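# Route cable into cable chain and close all bars

## Task

Place the cable inside the cable chain, then shut each of the chain's bars so every one lies closed on top of the cable.

## Robot and tools

ROBOT. There are two six-joint arms, left_arm and right_arm, each carrying a two-finger parallel gripper (85 mm stroke) with a wrist camera. In the scene frame the origin sits at table-top height midway between the arms, +x points out over the table, +z points up, and left_arm is on the +y side. Calibrated bases: left_arm at (-0.025, +0.402, 0) m, right_arm at (+0.029, -0.400, 0) m, both turned only slightly about z. Each gripper's reported end_effector_position (m) and end_effector_quat_wxyz are in that arm's own base frame. Fixed cameras (cam_high, cam_low) and the table use the scene frame. The fingers point along the gripper's +z axis and close along its y axis; the reported point is between the pads when shut. A camera block juts about 10 cm toward the gripper's +x.

THE 18-NUMBER ROW. Every row has 18 values in [-1, 1]: left_arm's nine, then right_arm's nine, even if only one arm moves. Each arm's nine are six joint values, then gripper position, force_limit, speed. Joint order (always): wrist pitch, shoulder, waist, elbow, wrist roll, forearm roll. Joint values are offsets, scaled so 1.0 equals 2.204 rad for waist and shoulder, 2.644 rad for elbow, 3.305 rad for forearm roll, wrist pitch and wrist roll. They count from the arm's Joint targets as they stand when the action (or move) begins, not from the previous row, so sending the same offset again moves further. Stated joint ranges (rad): waist ±3.491, shoulder ±3.140, elbow -1.187 to 4.328, forearm roll ±3.316, wrist pitch ±3.140, wrist roll ±3.927; asking more than 0.010 rad beyond these gets the action refused. Gripper position is absolute: +1 fully open, about -0.8 pads touching, -1 closes until blocked. force_limit and speed (both start at +1) set grip strength and finger speed (about 20, 85, 150 mm/s at -1, 0, +1). To leave a gripper alone, resend its last three numbers; 0 is a real command.

TOOLS.
execute_actions(actions, cameras): actions is a list of actions; each action is a list of up to 15 rows, each row held for 1/30 s, and a short action repeats its last row to fill 15 steps (0.5 s). An empty list just reports state. cameras picks images: omitted/null/["all"] for all, [] for none.
move(target, speed, blend, stop_force, zero, blocking, cameras): target is one row or a list of up to 15 rows; all offsets in every row count from the same current Joint targets. speed is the top joint speed in rad/s, 0.01 to 3.92 (default 0.5; use much slower for touching). blend (rad) rounds corners between listed targets. stop_force (12 to 80 N, shared by both arms) ends an arm's path when it senses that much push opposing its motion; leave it out when pulling away from a contact. zero (default true) re-zeroes the force reading first. blocking=false returns after 0.5 s while the move continues (not allowed with stop_force). The result adds a move: line, e.g. done, off_target, moving, held, fault, plus limits=held if steps were withheld.
wait(seconds 0 to 10, cameras): lets time pass with commands held.
stop(cameras): brakes a running move; fingers keep going.
zoom_image(camera, region): region [x0, y0, x1, y1] in pixels of that camera's last image, at most 504 x 504; images are 896x504.
read_manual(section): licence texts only.
finished_scene(scene): ends the current scene (1 or 2); irreversible. The next scene is a fresh random start with the same task.

RESULTS. Joint positions and Joint velocities list each arm in the joint order above (rad, rad/s). Joint targets are what your next offsets count from. object_status: 0 moving, 1 blocked while opening, 2 blocked while closing (a grip), 3 reached the command or pads met. To grip, send -1, keep sending it and check for 2. position_measured is in counts: 3 open, ~78 = 60 mm, 130 = 40 mm, 180 = 20 mm, 230 closed. Flange force is the estimated outside force on the gripper along its own axes, noisy and including held weight; no reading means none is available. joint sent to its limit and joint command not followed (the anti-collision check between arms altered commands) are warnings. MOTOR HOT warns of overheating.

CAUTIONS. An arm freezes for 10 s if contact torque reaches 35.2 N m on a wrist or forearm-roll joint (140 on others) or outside force reaches 150 N; arms are stiff, so a target even slightly past a firm contact can trigger this. Overheating from holding loads, staying stretched or pushing on something unreachable causes a 30 to 60 s brake. Never let the arms bump or grip each other. Do not drop or fling parts, slam, or squeeze hard on a part still resting on something. Anything that falls or ends up off the table fails the scene. Loose objects may occasionally be nudged by the scene. Time spent thinking lets the simulation run on.

Each tool is called after "Call:" in YAML: its name, and indented under it one key for each argument.

## Session

Call:
execute_actions:
  actions: []

Scene clock: 0.00 s.
left_arm: end_effector_position=(+0.3639, -0.1820, +0.2398) position_measured=3 object_status=3 end_effector_quat_wxyz=(+0.016, +0.732, -0.520, +0.439) | right_arm: end_effector_position=(+0.1141, +0.0807, +0.1025) position_measured=3 object_status=3 end_effector_quat_wxyz=(-0.362, -0.199, +0.835, -0.363)
Joint names: [wrist pitch, shoulder, waist, elbow, wrist roll, forearm roll]
Joint positions: left_arm=[-0.827 -0.77 0.241 -1.126 1.104 0.993] | right_arm=[-1.816 0.27 1.205 -0.551 -0.682 -0.167]
Joint velocities: within noise
Flange force (N): no reading
Joint targets: left_arm=[-0.827 -0.770 0.241 -1.126 1.104 0.993] | right_arm=[-1.816 0.270 1.205 -0.551 -0.682 -0.167]
Tool commands: left_gripper/position=+1.0 left_gripper/force_limit=+1.0 left_gripper/speed=+1.0 right_gripper/position=+1.0 right_gripper/force_limit=+1.0 right_gripper/speed=+1.0

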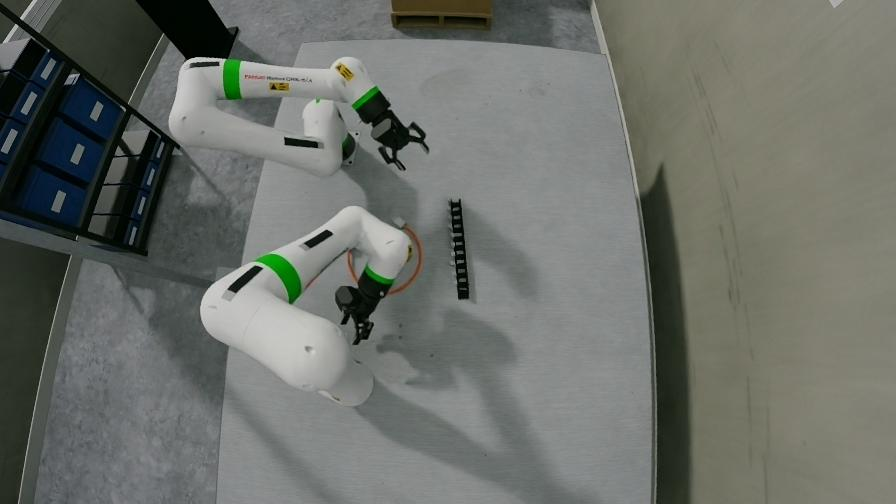

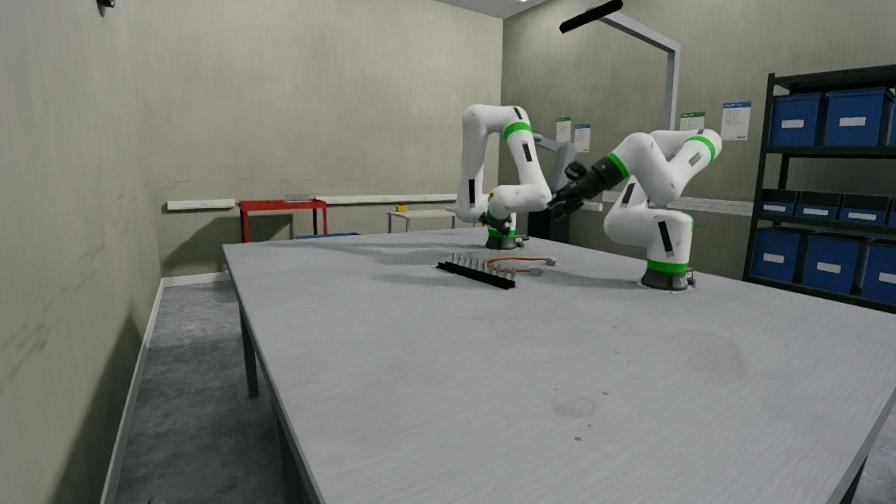

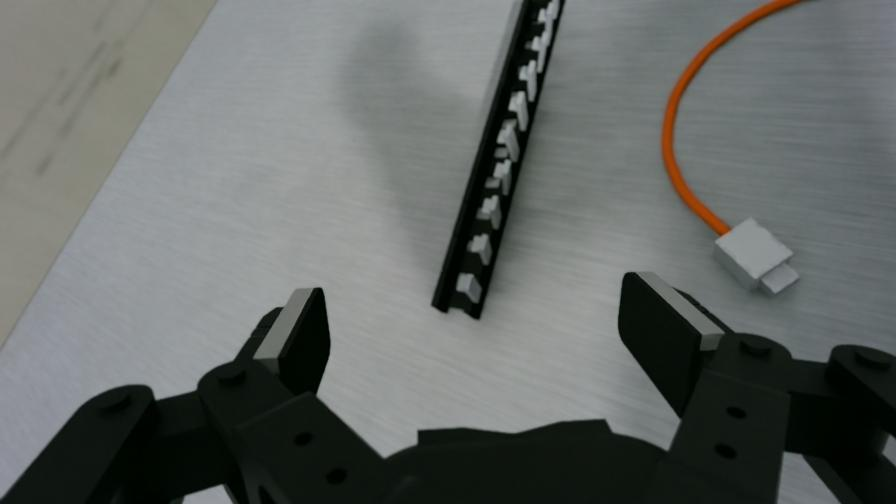

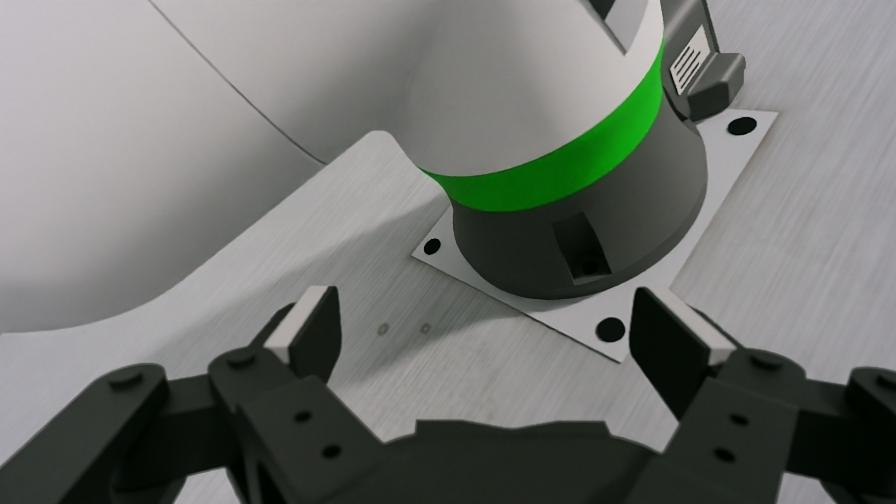

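Call:
zoom_image:
  camera: "cam_high"
  region: [340, 180, 500, 310]

Call:
zoom_image:
  camera: "cam_left_wrist"
  region: [400, 0, 896, 330]

Call:
zoom_image:
  camera: "cam_low"
  region: [420, 230, 580, 310]

Scaled by 3.150 from the camera's 896x504 image, which has a finer 1280x720 frame.

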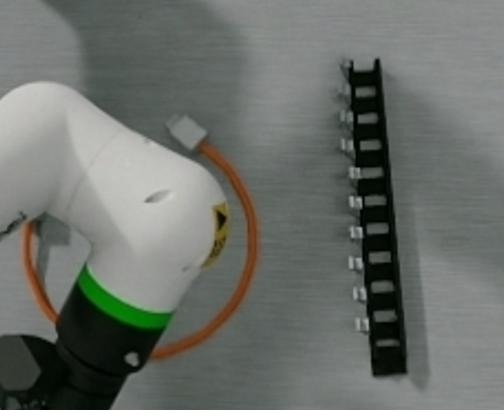

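Scaled by 1.016 from the camera's 896x504 image, which has a finer 1280x720 frame.

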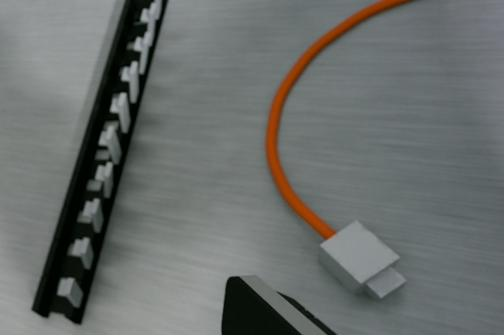

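Scaled by 3.150 from the camera's 896x504 image, which has a finer 1280x720 frame.

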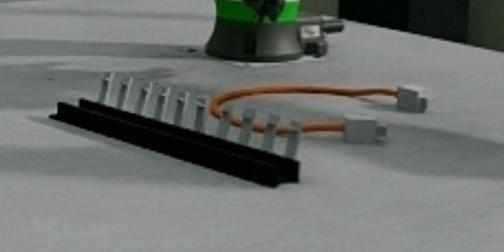

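Call:
move:
  target: [0,0,0,0,0,0,1,1,1,0.047,-0.2686,-0.290,0.1203,0.0351,0.0505,1,1,1]
  speed: 0.8

Scene clock: 71.27 s.
left_arm: end_effector_position=(+0.3639, -0.1820, +0.2398) position_measured=3 object_status=3 end_effector_quat_wxyz=(+0.016, +0.732, -0.520, +0.439) | right_arm: end_effector_position=(+0.3215, +0.0504, +0.2997) position_measured=3 object_status=3 end_effector_quat_wxyz=(+0.000, +0.000, +1.000, +0.000)
Joint names: [wrist pitch, shoulder, waist, elbow, wrist roll, forearm roll]
Joint positions: left_arm=[-0.827 -0.77 0.241 -1.126 1.104 0.993] | right_arm=[-1.66 -0.322 0.566 -0.233 -0.566 0]
Joint velocities: within noise
Flange force (N): left_arm=no reading | right_arm=[-2.7 -5.1 2.1]
Joint targets: left_arm=[-0.827 -0.770 0.241 -1.126 1.104 0.993] | right_arm=[-1.660 -0.322 0.566 -0.233 -0.566 0.000]
move: done
camera_calibration:
cam_right_wrist: T_world_to_cam=[[0.00159249, 0.999979, -0.00634766, -0.0400305], [0.953086, 0.000403668, 0.3027, -0.374325], [0.302696, -0.00653191, -0.953065, 0.317784], [0, 0, 0, 1]] pos_world=[0.260636, 0.0422564, 0.415923]

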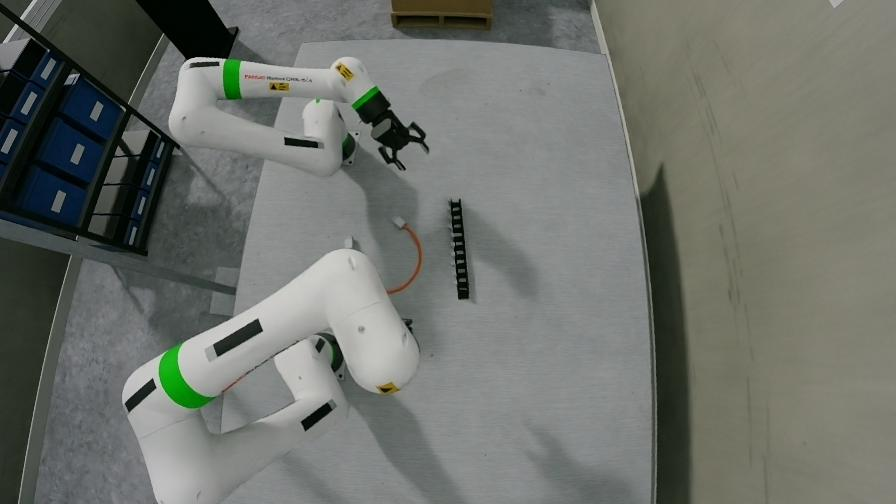

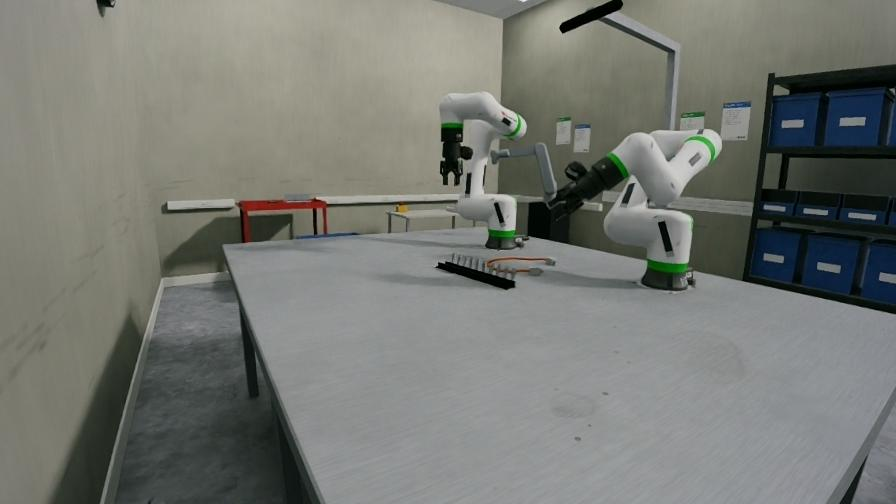

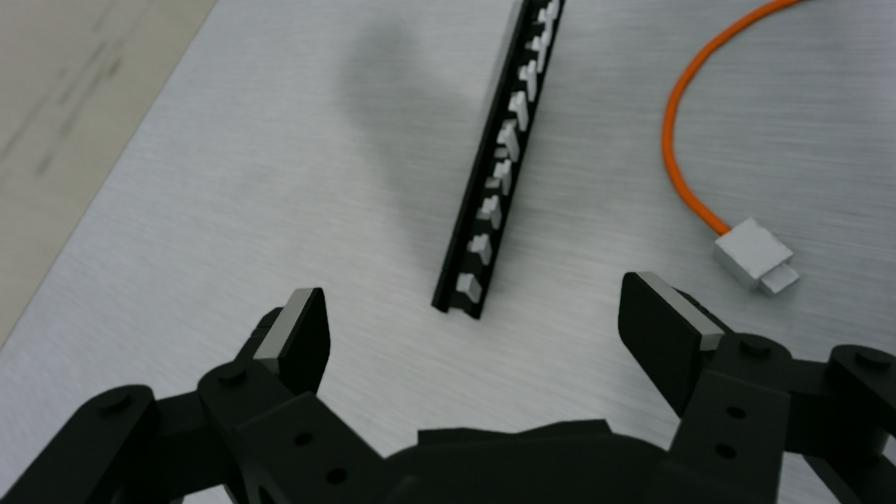

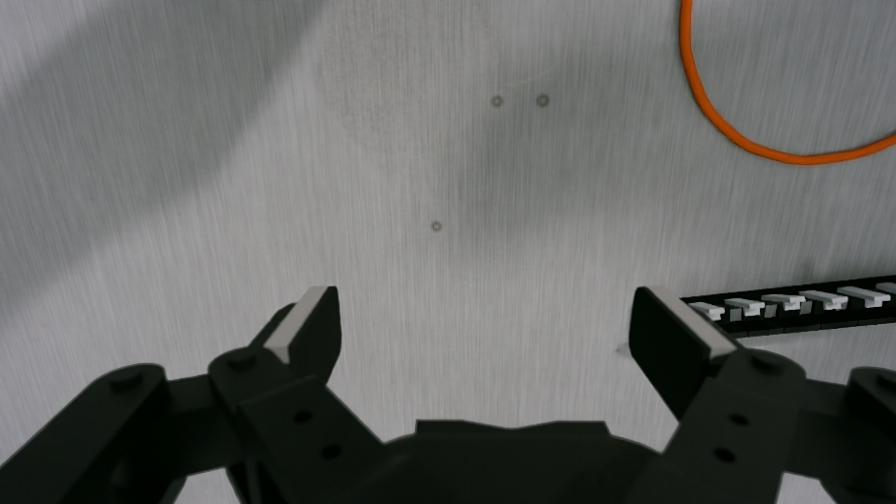

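Call:
move:
  target: [0,0,0,0,0,0,1,1,1,-0.0074,0.187,0.2387,0.1651,-0.1592,0,1,1,1]
  speed: 0.8
  cameras: ["cam_right_wrist","cam_low","cam_high"]

Call:
zoom_image:
  camera: "cam_right_wrist"
  region: [200, 0, 640, 248]

Scene clock: 83.93 s.
left_arm: end_effector_position=(+0.3639, -0.1820, +0.2398) position_measured=3 object_status=3 end_effector_quat_wxyz=(+0.016, +0.732, -0.520, +0.439) | right_arm: end_effector_position=(+0.3290, +0.3519, +0.3297) position_measured=3 object_status=3 end_effector_quat_wxyz=(+0.000, +0.000, +1.000, +0.000)
Joint names: [wrist pitch, shoulder, waist, elbow, wrist roll, forearm roll]
Joint positions: left_arm=[-0.827 -0.77 0.241 -1.126 1.104 0.993] | right_arm=[-1.685 0.09 1.092 0.204 -1.092 0]
Joint velocities: within noise
Flange force (N): left_arm=no reading | right_arm=[-2.9 -2.3 2.0]
Joint targets: left_arm=[-0.827 -0.770 0.241 -1.126 1.104 0.993] | right_arm=[-1.685 0.090 1.092 0.204 -1.092 0.000]
move: done
camera_calibration:
cam_right_wrist: T_world_to_cam=[[0.00197229, 0.999977, -0.00653975, -0.341361], [0.952989, 0.000102012, 0.303005, -0.390683], [0.302999, -0.00682992, -0.952966, 0.346052], [0, 0, 0, 1]] pos_world=[0.268137, 0.343757, 0.445922]
Images, in order (width x height): cam_high 896x504, cam_low 896x504, cam_right_wrist 896x504.

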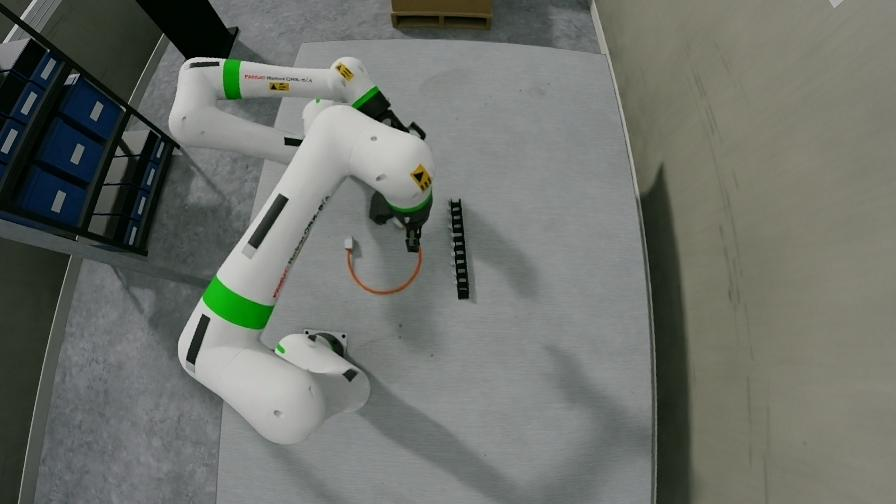

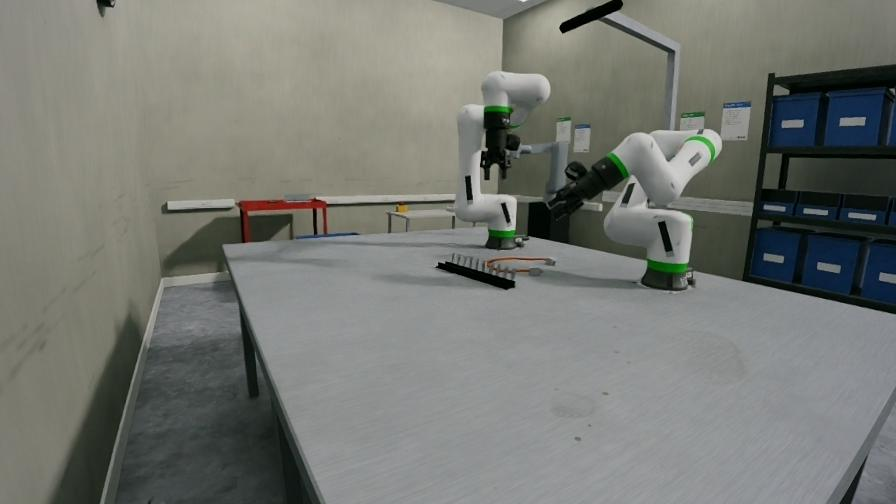

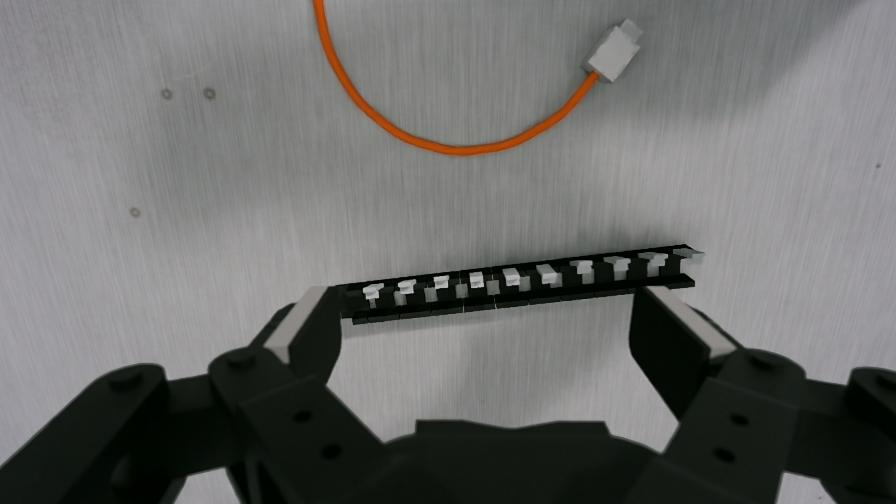

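Scaled by 1.145 from the camera's 896x504 image, which has a finer 1280x720 frame.

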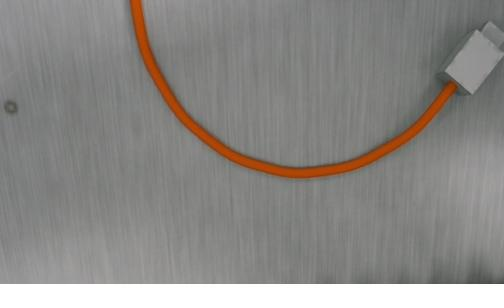

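Call:
zoom_image:
  camera: "cam_right_wrist"
  region: [320, 220, 530, 340]

Call:
zoom_image:
  camera: "cam_right_wrist"
  region: [500, 220, 710, 340]

Scaled by 2.400 from the camera's 896x504 image, which has a finer 1280x720 frame.

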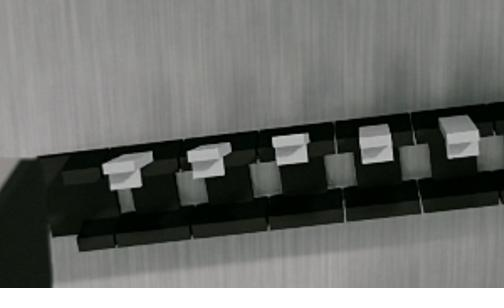

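Scaled by 2.400 from the camera's 896x504 image, which has a finer 1280x720 frame.

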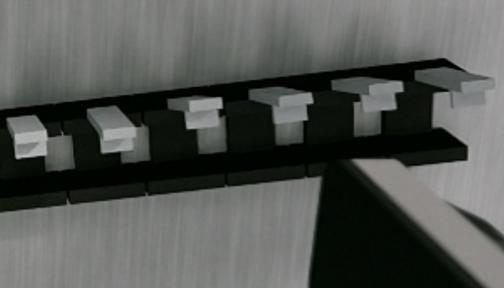

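Call:
move:
  target: [0,0,0,0,0,0,1,1,1,0.1233,-0.132,0.3183,-0.2641,-0.6596,0,1,1,1]
  speed: 1.0
  cameras: ["cam_right_wrist","cam_high"]

Scene clock: 166.30 s.
left_arm: end_effector_position=(+0.3639, -0.1820, +0.2398) position_measured=3 object_status=3 end_effector_quat_wxyz=(+0.016, +0.732, -0.520, +0.439) | right_arm: end_effector_position=(+0.0539, +0.3502, +0.1498) position_measured=3 object_status=3 end_effector_quat_wxyz=(+0.000, +0.674, +0.739, +0.000)
Joint names: [wrist pitch, shoulder, waist, elbow, wrist roll, forearm roll]
Joint positions: left_arm=[-0.827 -0.77 0.241 -1.126 1.104 0.993] | right_arm=[-1.277 -0.201 1.793 -0.495 -3.273 0]
Joint velocities: within noise
Flange force (N): left_arm=no reading | right_arm=[-0.9 4.0 1.8]
Joint targets: left_arm=[-0.827 -0.770 0.241 -1.126 1.104 0.993] | right_arm=[-1.277 -0.201 1.794 -0.495 -3.273 0.000]
move: done
camera_calibration:
cam_right_wrist: T_world_to_cam=[[0.995942, 0.089756, -0.00653427, -0.0751493], [0.087492, -0.948702, 0.303825, 0.304683], [0.021071, -0.303164, -0.952705, 0.376908], [0, 0, 0, 1]] pos_world=[0.0402451, 0.410064, 0.266021]
Images, in order (width x height): cam_high 896x504, cam_right_wrist 896x504.

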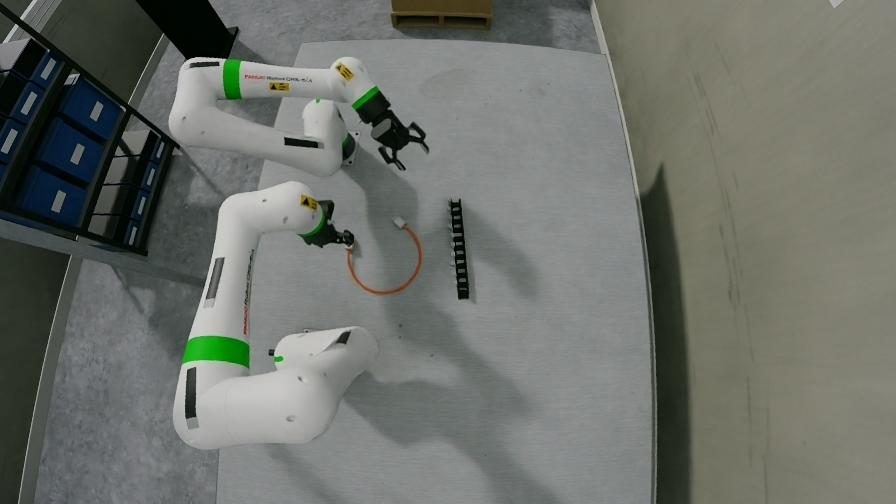

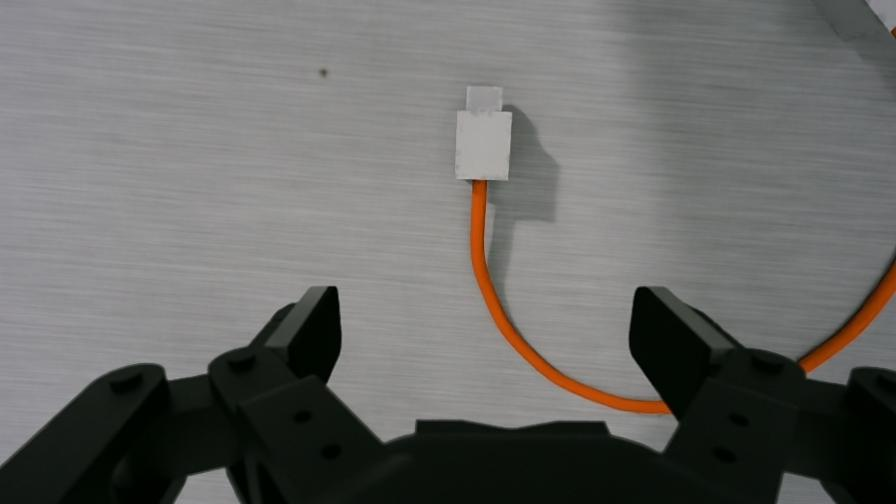

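Call:
move:
  target: [-0.1104,0.4083,-0.3325,0.3316,-0.4121,-0.3005,1,1,1,0.064,0.0245,-0.0091,-0.0595,0.0511,0,1,1,1]
  speed: 1.0

Scene clock: 196.90 s.
left_arm: end_effector_position=(+0.3374, -0.3282, +0.1197) position_measured=3 object_status=3 end_effector_quat_wxyz=(+0.000, +0.367, +0.930, +0.000) | right_arm: end_effector_position=(+0.0636, +0.3359, +0.0701) position_measured=3 object_status=3 end_effector_quat_wxyz=(+0.000, +0.617, +0.787, +0.000)
Joint names: [wrist pitch, shoulder, waist, elbow, wrist roll, forearm roll]
Joint positions: left_arm=[-1.191 0.13 -0.492 -0.249 -0.259 -0.001] | right_arm=[-1.066 -0.147 1.773 -0.652 -3.104 0]
Joint velocities: within noise
Flange force (N): left_arm=[-10.5 -2.6 4.4] | right_arm=[-1.3 4.4 1.5]
Joint targets: left_arm=[-1.191 0.130 -0.492 -0.249 -0.259 -0.001] | right_arm=[-1.066 -0.147 1.773 -0.652 -3.104 0.000]
move: done
camera_calibration:
cam_left_wrist: T_world_to_cam=[[0.698215, 0.713729, 0.0555536, -0.0014898], [0.657712, -0.670184, 0.343902, -0.463482], [0.282684, -0.203579, -0.937361, 0.0764807], [0, 0, 0, 1]] pos_world=[0.284258, -0.293985, 0.231165]
cam_right_wrist: T_world_to_cam=[[0.971627, 0.236428, -0.00654313, -0.131701], [0.227204, -0.92532, 0.30358, 0.297866], [0.0657203, -0.296453, -0.952783, 0.291262], [0, 0, 0, 1]] pos_world=[0.0411462, 0.393105, 0.186221]

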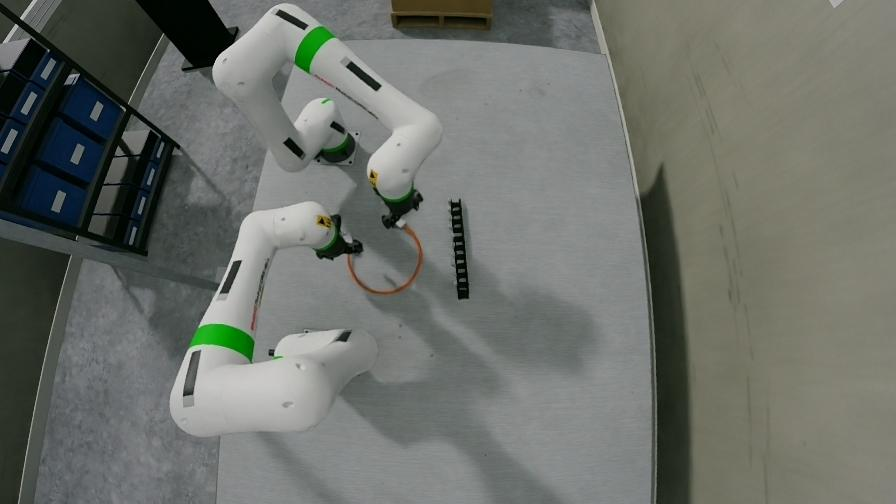

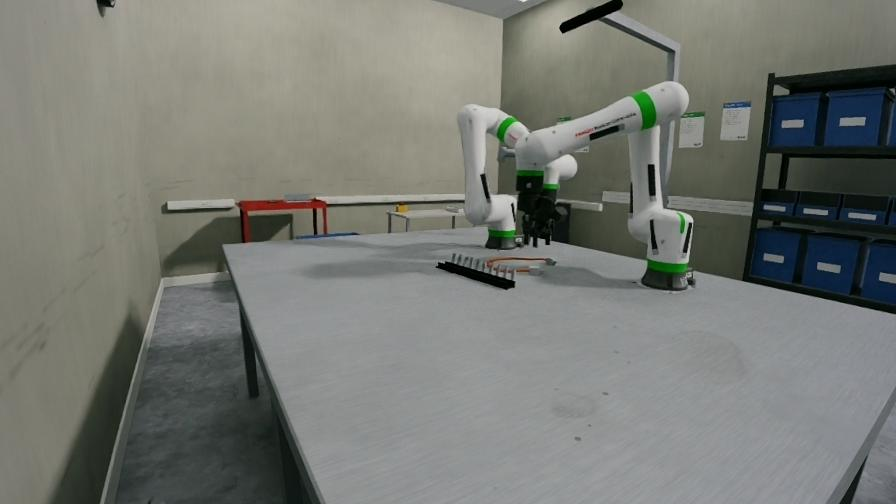

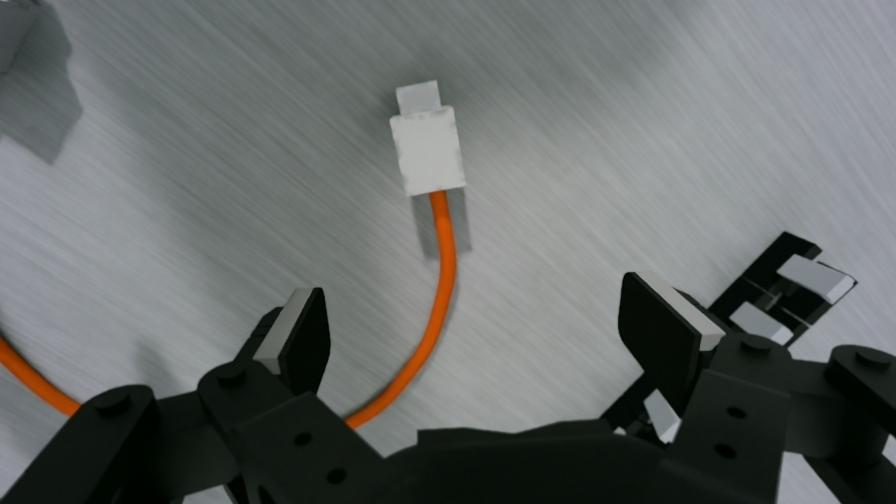

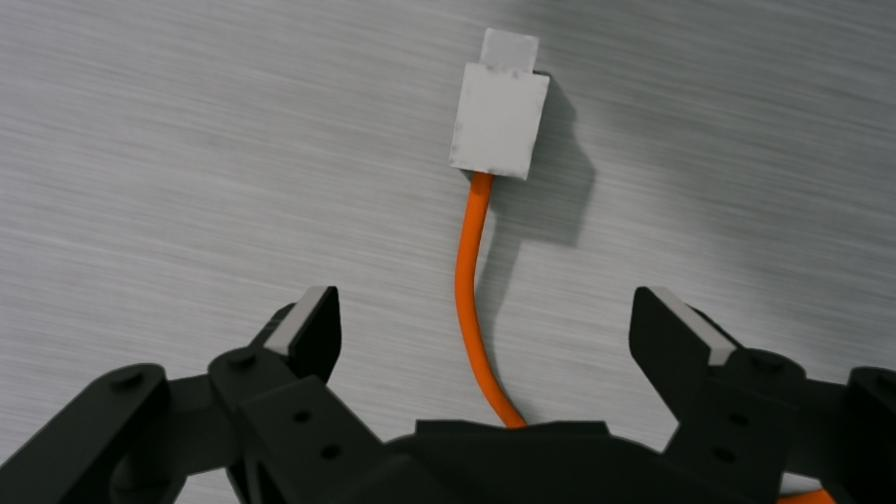

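Call:
move:
  target:
    - [0.0325,0.0477,-0.0044,-0.0011,0.0032,0,1,1,1,0,0,0,0,0,0,1,1,1]
    - [0.0642,0.0743,-0.0044,-0.0186,0.0032,0,1,1,1,0.0406,0.0333,0.0048,-0.023,-0.0029,0,1,1,1]
  speed: 0.3
  blend: 0.03
  cameras: ["cam_left_wrist","cam_right_wrist"]

Scene clock: 237.10 s.
left_arm: end_effector_position=(+0.3541, -0.3424, +0.0248) position_measured=3 object_status=3 end_effector_quat_wxyz=(+0.000, +0.366, +0.930, +0.000) | right_arm: end_effector_position=(+0.0603, +0.3352, +0.0249) position_measured=3 object_status=3 end_effector_quat_wxyz=(+0.000, +0.617, +0.787, +0.000)
Joint names: [wrist pitch, shoulder, waist, elbow, wrist roll, forearm roll]
Joint positions: left_arm=[-0.979 0.294 -0.502 -0.299 -0.248 -0.001] | right_arm=[-0.932 -0.074 1.784 -0.713 -3.113 0]
Joint velocities: within noise
Flange force (N): left_arm=[-10.1 -2.7 6.2] | right_arm=[-1.4 4.4 1.1]
Joint targets: left_arm=[-0.979 0.294 -0.502 -0.299 -0.248 -0.001] | right_arm=[-0.932 -0.074 1.784 -0.713 -3.113 0.000]
move: done
camera_calibration:
cam_left_wrist: T_world_to_cam=[[0.697803, 0.714144, 0.0554043, 0.00252885], [0.658321, -0.669892, 0.343304, -0.451356], [0.282284, -0.203085, -0.937589, -0.0197828], [0, 0, 0, 1]] pos_world=[0.300957, -0.308183, 0.136264]
cam_right_wrist: T_world_to_cam=[[0.97142, 0.237277, -0.00652158, -0.128952], [0.228003, -0.925105, 0.303636, 0.311538], [0.0660128, -0.296445, -0.952766, 0.248284], [0, 0, 0, 1]] pos_world=[0.037845, 0.392406, 0.141121]
Images, in order (width x height): cam_left_wrist 896x504, cam_right_wrist 896x504.

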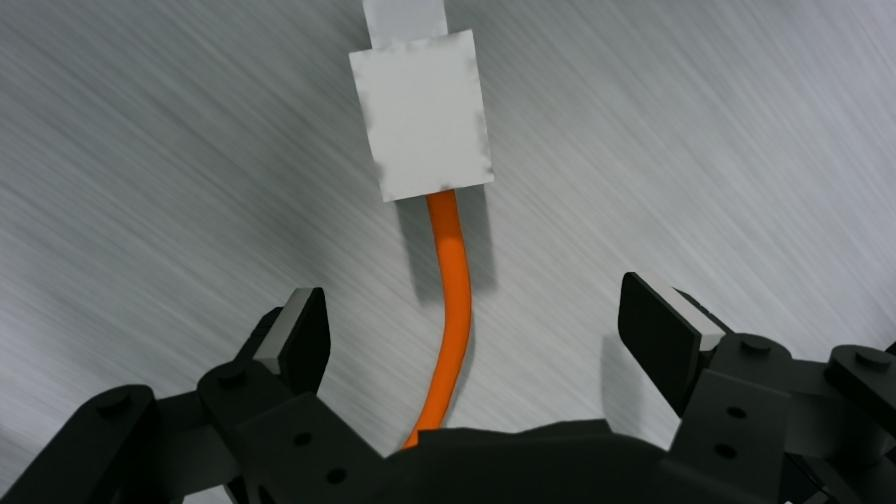

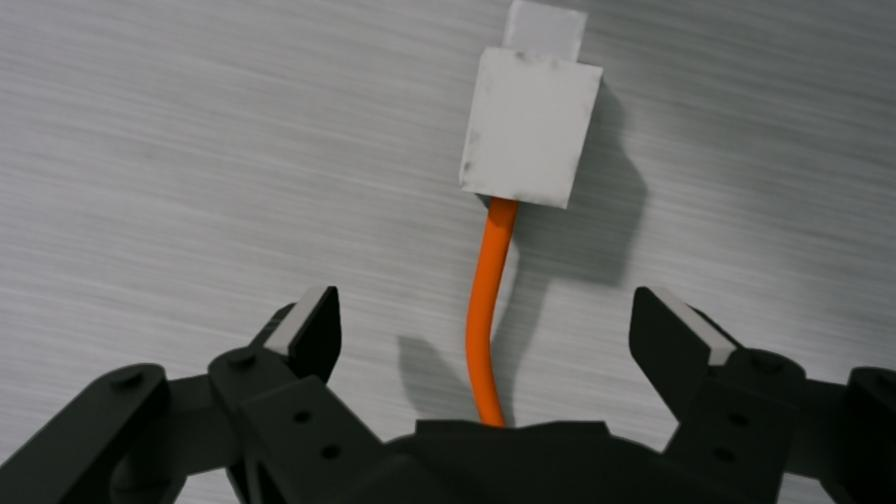

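Call:
move:
  target: [0,0,0,0,0,0,-1,-0.5,-1,0,0,0,0,0,0,-1,-0.5,-1]
  cameras: ["cam_left_wrist","cam_right_wrist"]

Scene clock: 247.47 s.
left_arm: end_effector_position=(+0.3541, -0.3424, +0.0248) position_measured=212 object_status=0 end_effector_quat_wxyz=(+0.000, +0.366, +0.930, +0.000) | right_arm: end_effector_position=(+0.0603, +0.3352, +0.0249) position_measured=212 object_status=0 end_effector_quat_wxyz=(+0.000, +0.617, +0.787, +0.000)
Joint names: [wrist pitch, shoulder, waist, elbow, wrist roll, forearm roll]
Joint positions: left_arm=[-0.979 0.294 -0.502 -0.299 -0.248 -0.001] | right_arm=[-0.932 -0.074 1.784 -0.713 -3.113 0]
Joint velocities: within noise
Flange force (N): left_arm=[-9.6 -3.5 5.8] | right_arm=[-1.2 4.4 1.6]
Joint targets: left_arm=[-0.979 0.294 -0.502 -0.299 -0.248 -0.001] | right_arm=[-0.932 -0.074 1.784 -0.713 -3.113 0.000]
move: done
camera_calibration:
cam_left_wrist: T_world_to_cam=[[0.697757, 0.714191, 0.0553795, 0.0025606], [0.65837, -0.669842, 0.343308, -0.451356], [0.282283, -0.203085, -0.937589, -0.0197825], [0, 0, 0, 1]] pos_world=[0.300957, -0.308183, 0.136264]
cam_right_wrist: T_world_to_cam=[[0.97142, 0.237277, -0.00652158, -0.128952], [0.228003, -0.925105, 0.303636, 0.311538], [0.0660128, -0.296445, -0.952766, 0.248284], [0, 0, 0, 1]] pos_world=[0.037845, 0.392406, 0.141121]
Images, in order (width x height): cam_left_wrist 896x504, cam_right_wrist 896x504.

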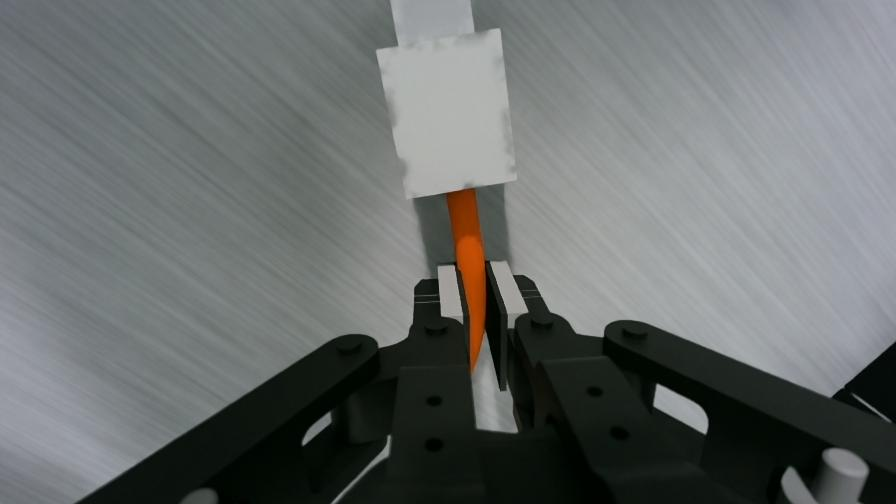

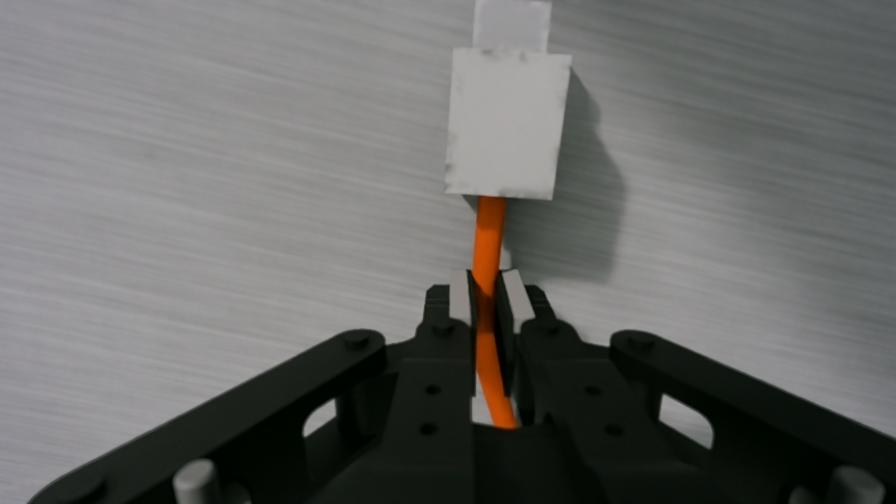

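Call:
move:
  target:
    - [-0.0318,-0.0268,0,0.0178,0,0,-1,-0.5,-1,-0.0405,-0.0331,0,0.0231,0,0,-1,-0.5,-1]
    - [-0.0318,-0.0268,0,0.0178,0,0,-1,-0.5,-1,-0.0405,-0.0331,0,0.0231,0.2,0,-1,-0.5,-1]
  speed: [0.08,0.5]
  cameras: ["cam_left_wrist","cam_right_wrist"]

Scene clock: 293.50 s.
left_arm: end_effector_position=(+0.3544, -0.3426, +0.0703) position_measured=212 object_status=2 end_effector_quat_wxyz=(+0.000, +0.366, +0.930, +0.000) | right_arm: end_effector_position=(+0.0600, +0.3367, +0.0700) position_measured=212 object_status=2 end_effector_quat_wxyz=(+0.000, +0.328, +0.945, +0.000)
Joint names: [wrist pitch, shoulder, waist, elbow, wrist roll, forearm roll]
Joint positions: left_arm=[-1.084 0.235 -0.502 -0.252 -0.248 -0.001] | right_arm=[-1.065 -0.146 1.784 -0.652 -2.452 0]
Joint velocities: within noise
Flange force (N): left_arm=[-10.5 -2.7 6.0] | right_arm=[-3.8 2.1 2.0]
Joint targets: left_arm=[-1.084 0.235 -0.502 -0.252 -0.248 -0.001] | right_arm=[-1.065 -0.146 1.784 -0.652 -2.452 0.000]
move: done
camera_calibration:
cam_left_wrist: T_world_to_cam=[[0.697688, 0.714237, 0.0556577, -0.0000365011], [0.658103, -0.669673, 0.344148, -0.467296], [0.283076, -0.203479, -0.937264, 0.0222395], [0, 0, 0, 1]] pos_world=[0.301259, -0.308385, 0.181665]
cam_right_wrist: T_world_to_cam=[[0.621053, 0.783741, -0.0065182, -0.291699], [0.748066, -0.590261, 0.303296, 0.155364], [0.233858, -0.193239, -0.952874, 0.246879], [0, 0, 0, 1]] pos_world=[0.00720354, 0.368029, 0.186222]
Images, in order (width x height): cam_left_wrist 896x504, cam_right_wrist 896x504.

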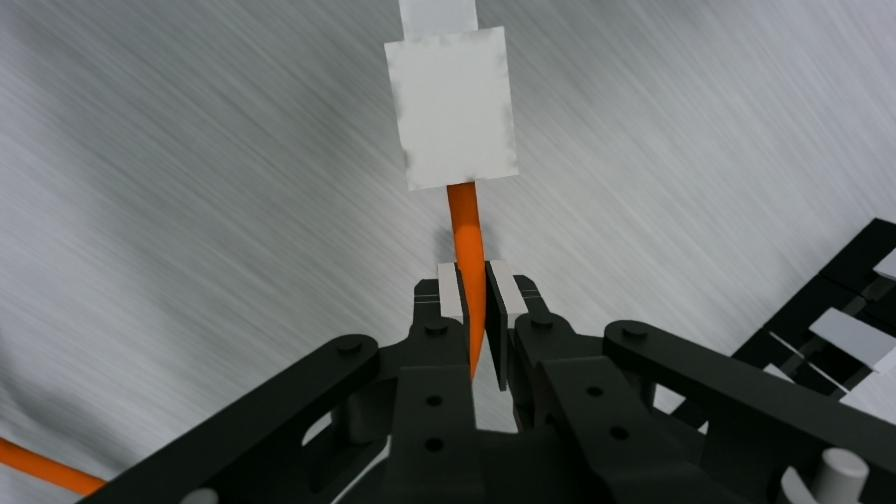

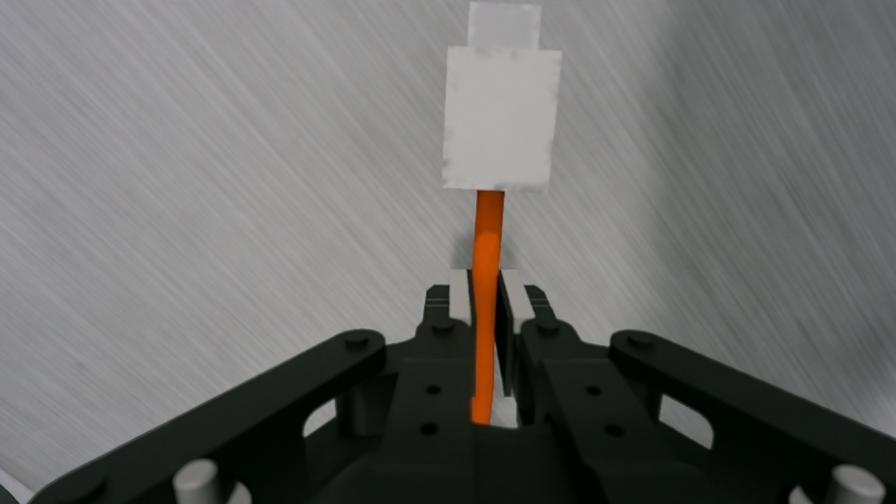

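Call:
move:
  target: [-0.0181,-0.1741,0.1743,-0.1225,-0.3165,0,-1,-0.5,-1,-0.0369,-0.0815,-0.3503,-0.0217,0.947,0,-1,-0.5,-1]
  speed: 0.6

Scene clock: 305.03 s.
left_arm: end_effector_position=(+0.3131, -0.1678, +0.1001) position_measured=212 object_status=2 end_effector_quat_wxyz=(+0.000, +0.649, +0.761, +0.000) | right_arm: end_effector_position=(+0.2520, +0.1580, +0.1002) position_measured=212 object_status=2 end_effector_quat_wxyz=(+0.000, +0.748, -0.664, +0.000)
Joint names: [wrist pitch, shoulder, waist, elbow, wrist roll, forearm roll]
Joint positions: left_arm=[-1.144 -0.149 -0.118 -0.575 -1.294 -0.001] | right_arm=[-1.187 -0.326 1.012 -0.709 0.678 0]
Joint velocities: within noise
Flange force (N): left_arm=[-9.7 6.2 5.0] | right_arm=[4.5 -3.0 2.3]
Joint targets: left_arm=[-1.144 -0.149 -0.118 -0.575 -1.294 -0.001] | right_arm=[-1.187 -0.326 1.012 -0.709 0.678 0.000]
move: done
camera_calibration:
cam_left_wrist: T_world_to_cam=[[0.989386, 0.13443, 0.0551678, -0.286208], [0.107577, -0.932851, 0.343826, -0.204994], [0.097684, -0.334242, -0.937411, 0.133552], [0, 0, 0, 1]] pos_world=[0.292177, -0.108115, 0.211465]
cam_right_wrist: T_world_to_cam=[[-0.993085, -0.117235, -0.0061703, 0.278425], [-0.113556, 0.945931, 0.30384, -0.128576], [-0.0297839, 0.30244, -0.952703, 0.184357], [0, 0, 0, 1]] pos_world=[0.26739, 0.0985079, 0.216421]

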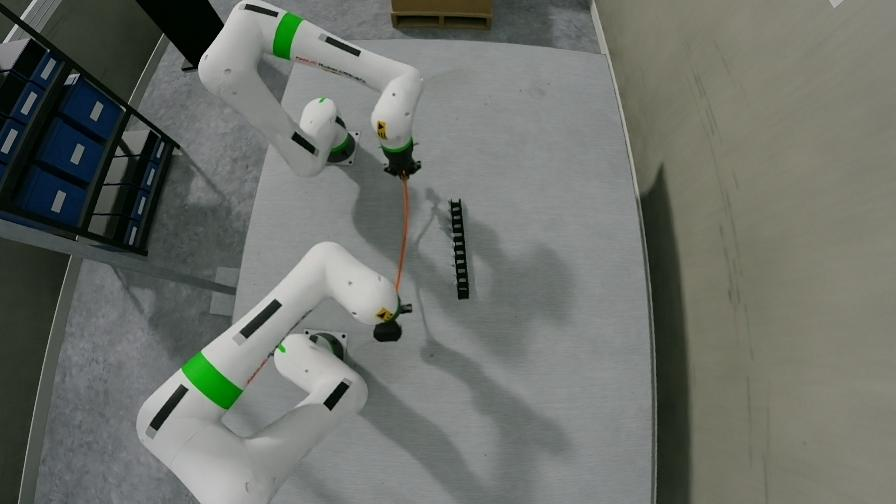

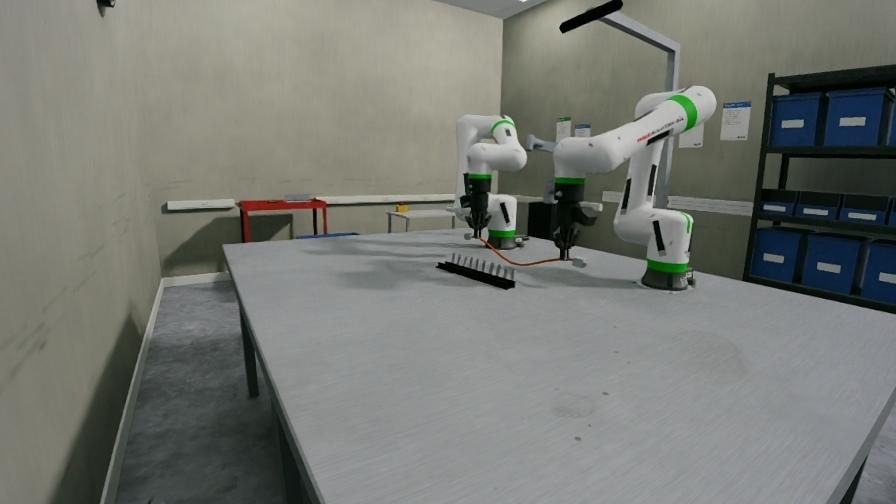

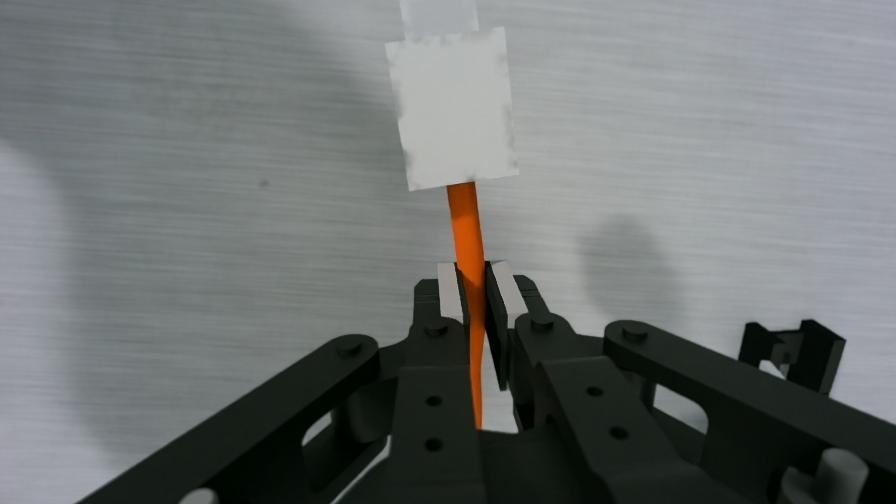

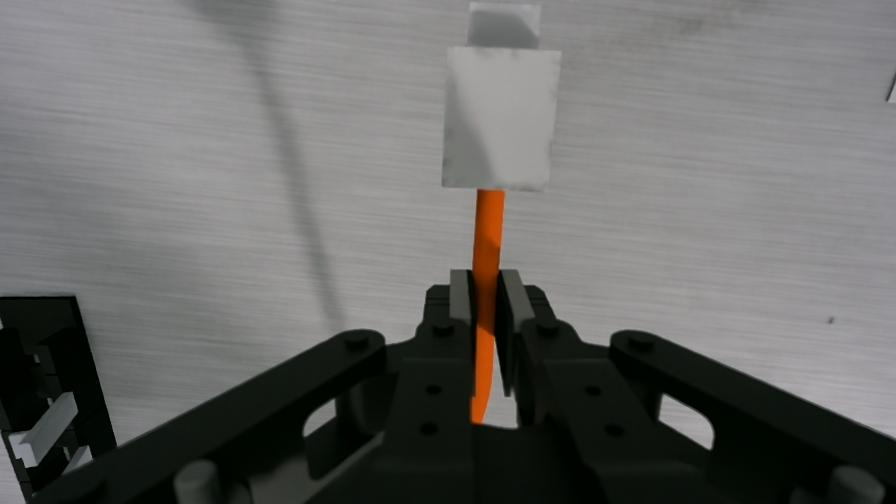

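Call:
zoom_image:
  camera: "cam_left_wrist"
  region: [700, 290, 880, 420]

Call:
zoom_image:
  camera: "cam_right_wrist"
  region: [0, 270, 180, 504]

Call:
zoom_image:
  camera: "cam_low"
  region: [425, 245, 585, 300]

Scaled by 2.800 from the camera's 896x504 image, which has a finer 1280x720 frame.

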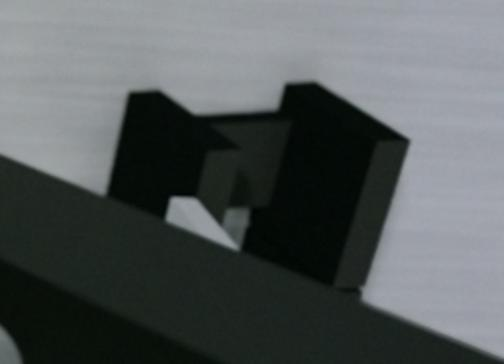

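Scaled by 2.154 from the camera's 896x504 image, which has a finer 1280x720 frame.

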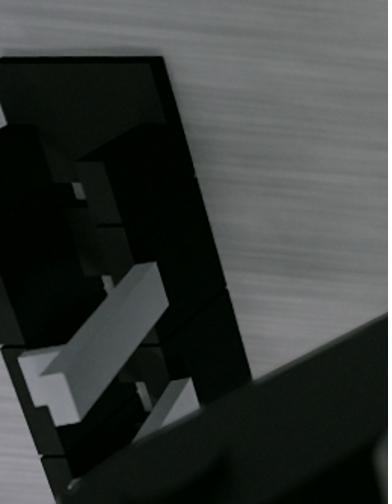

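Scaled by 3.150 from the camera's 896x504 image, which has a finer 1280x720 frame.

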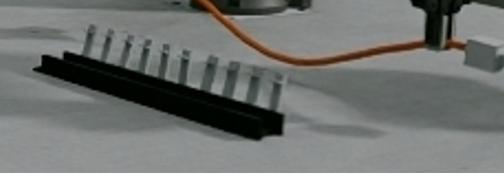

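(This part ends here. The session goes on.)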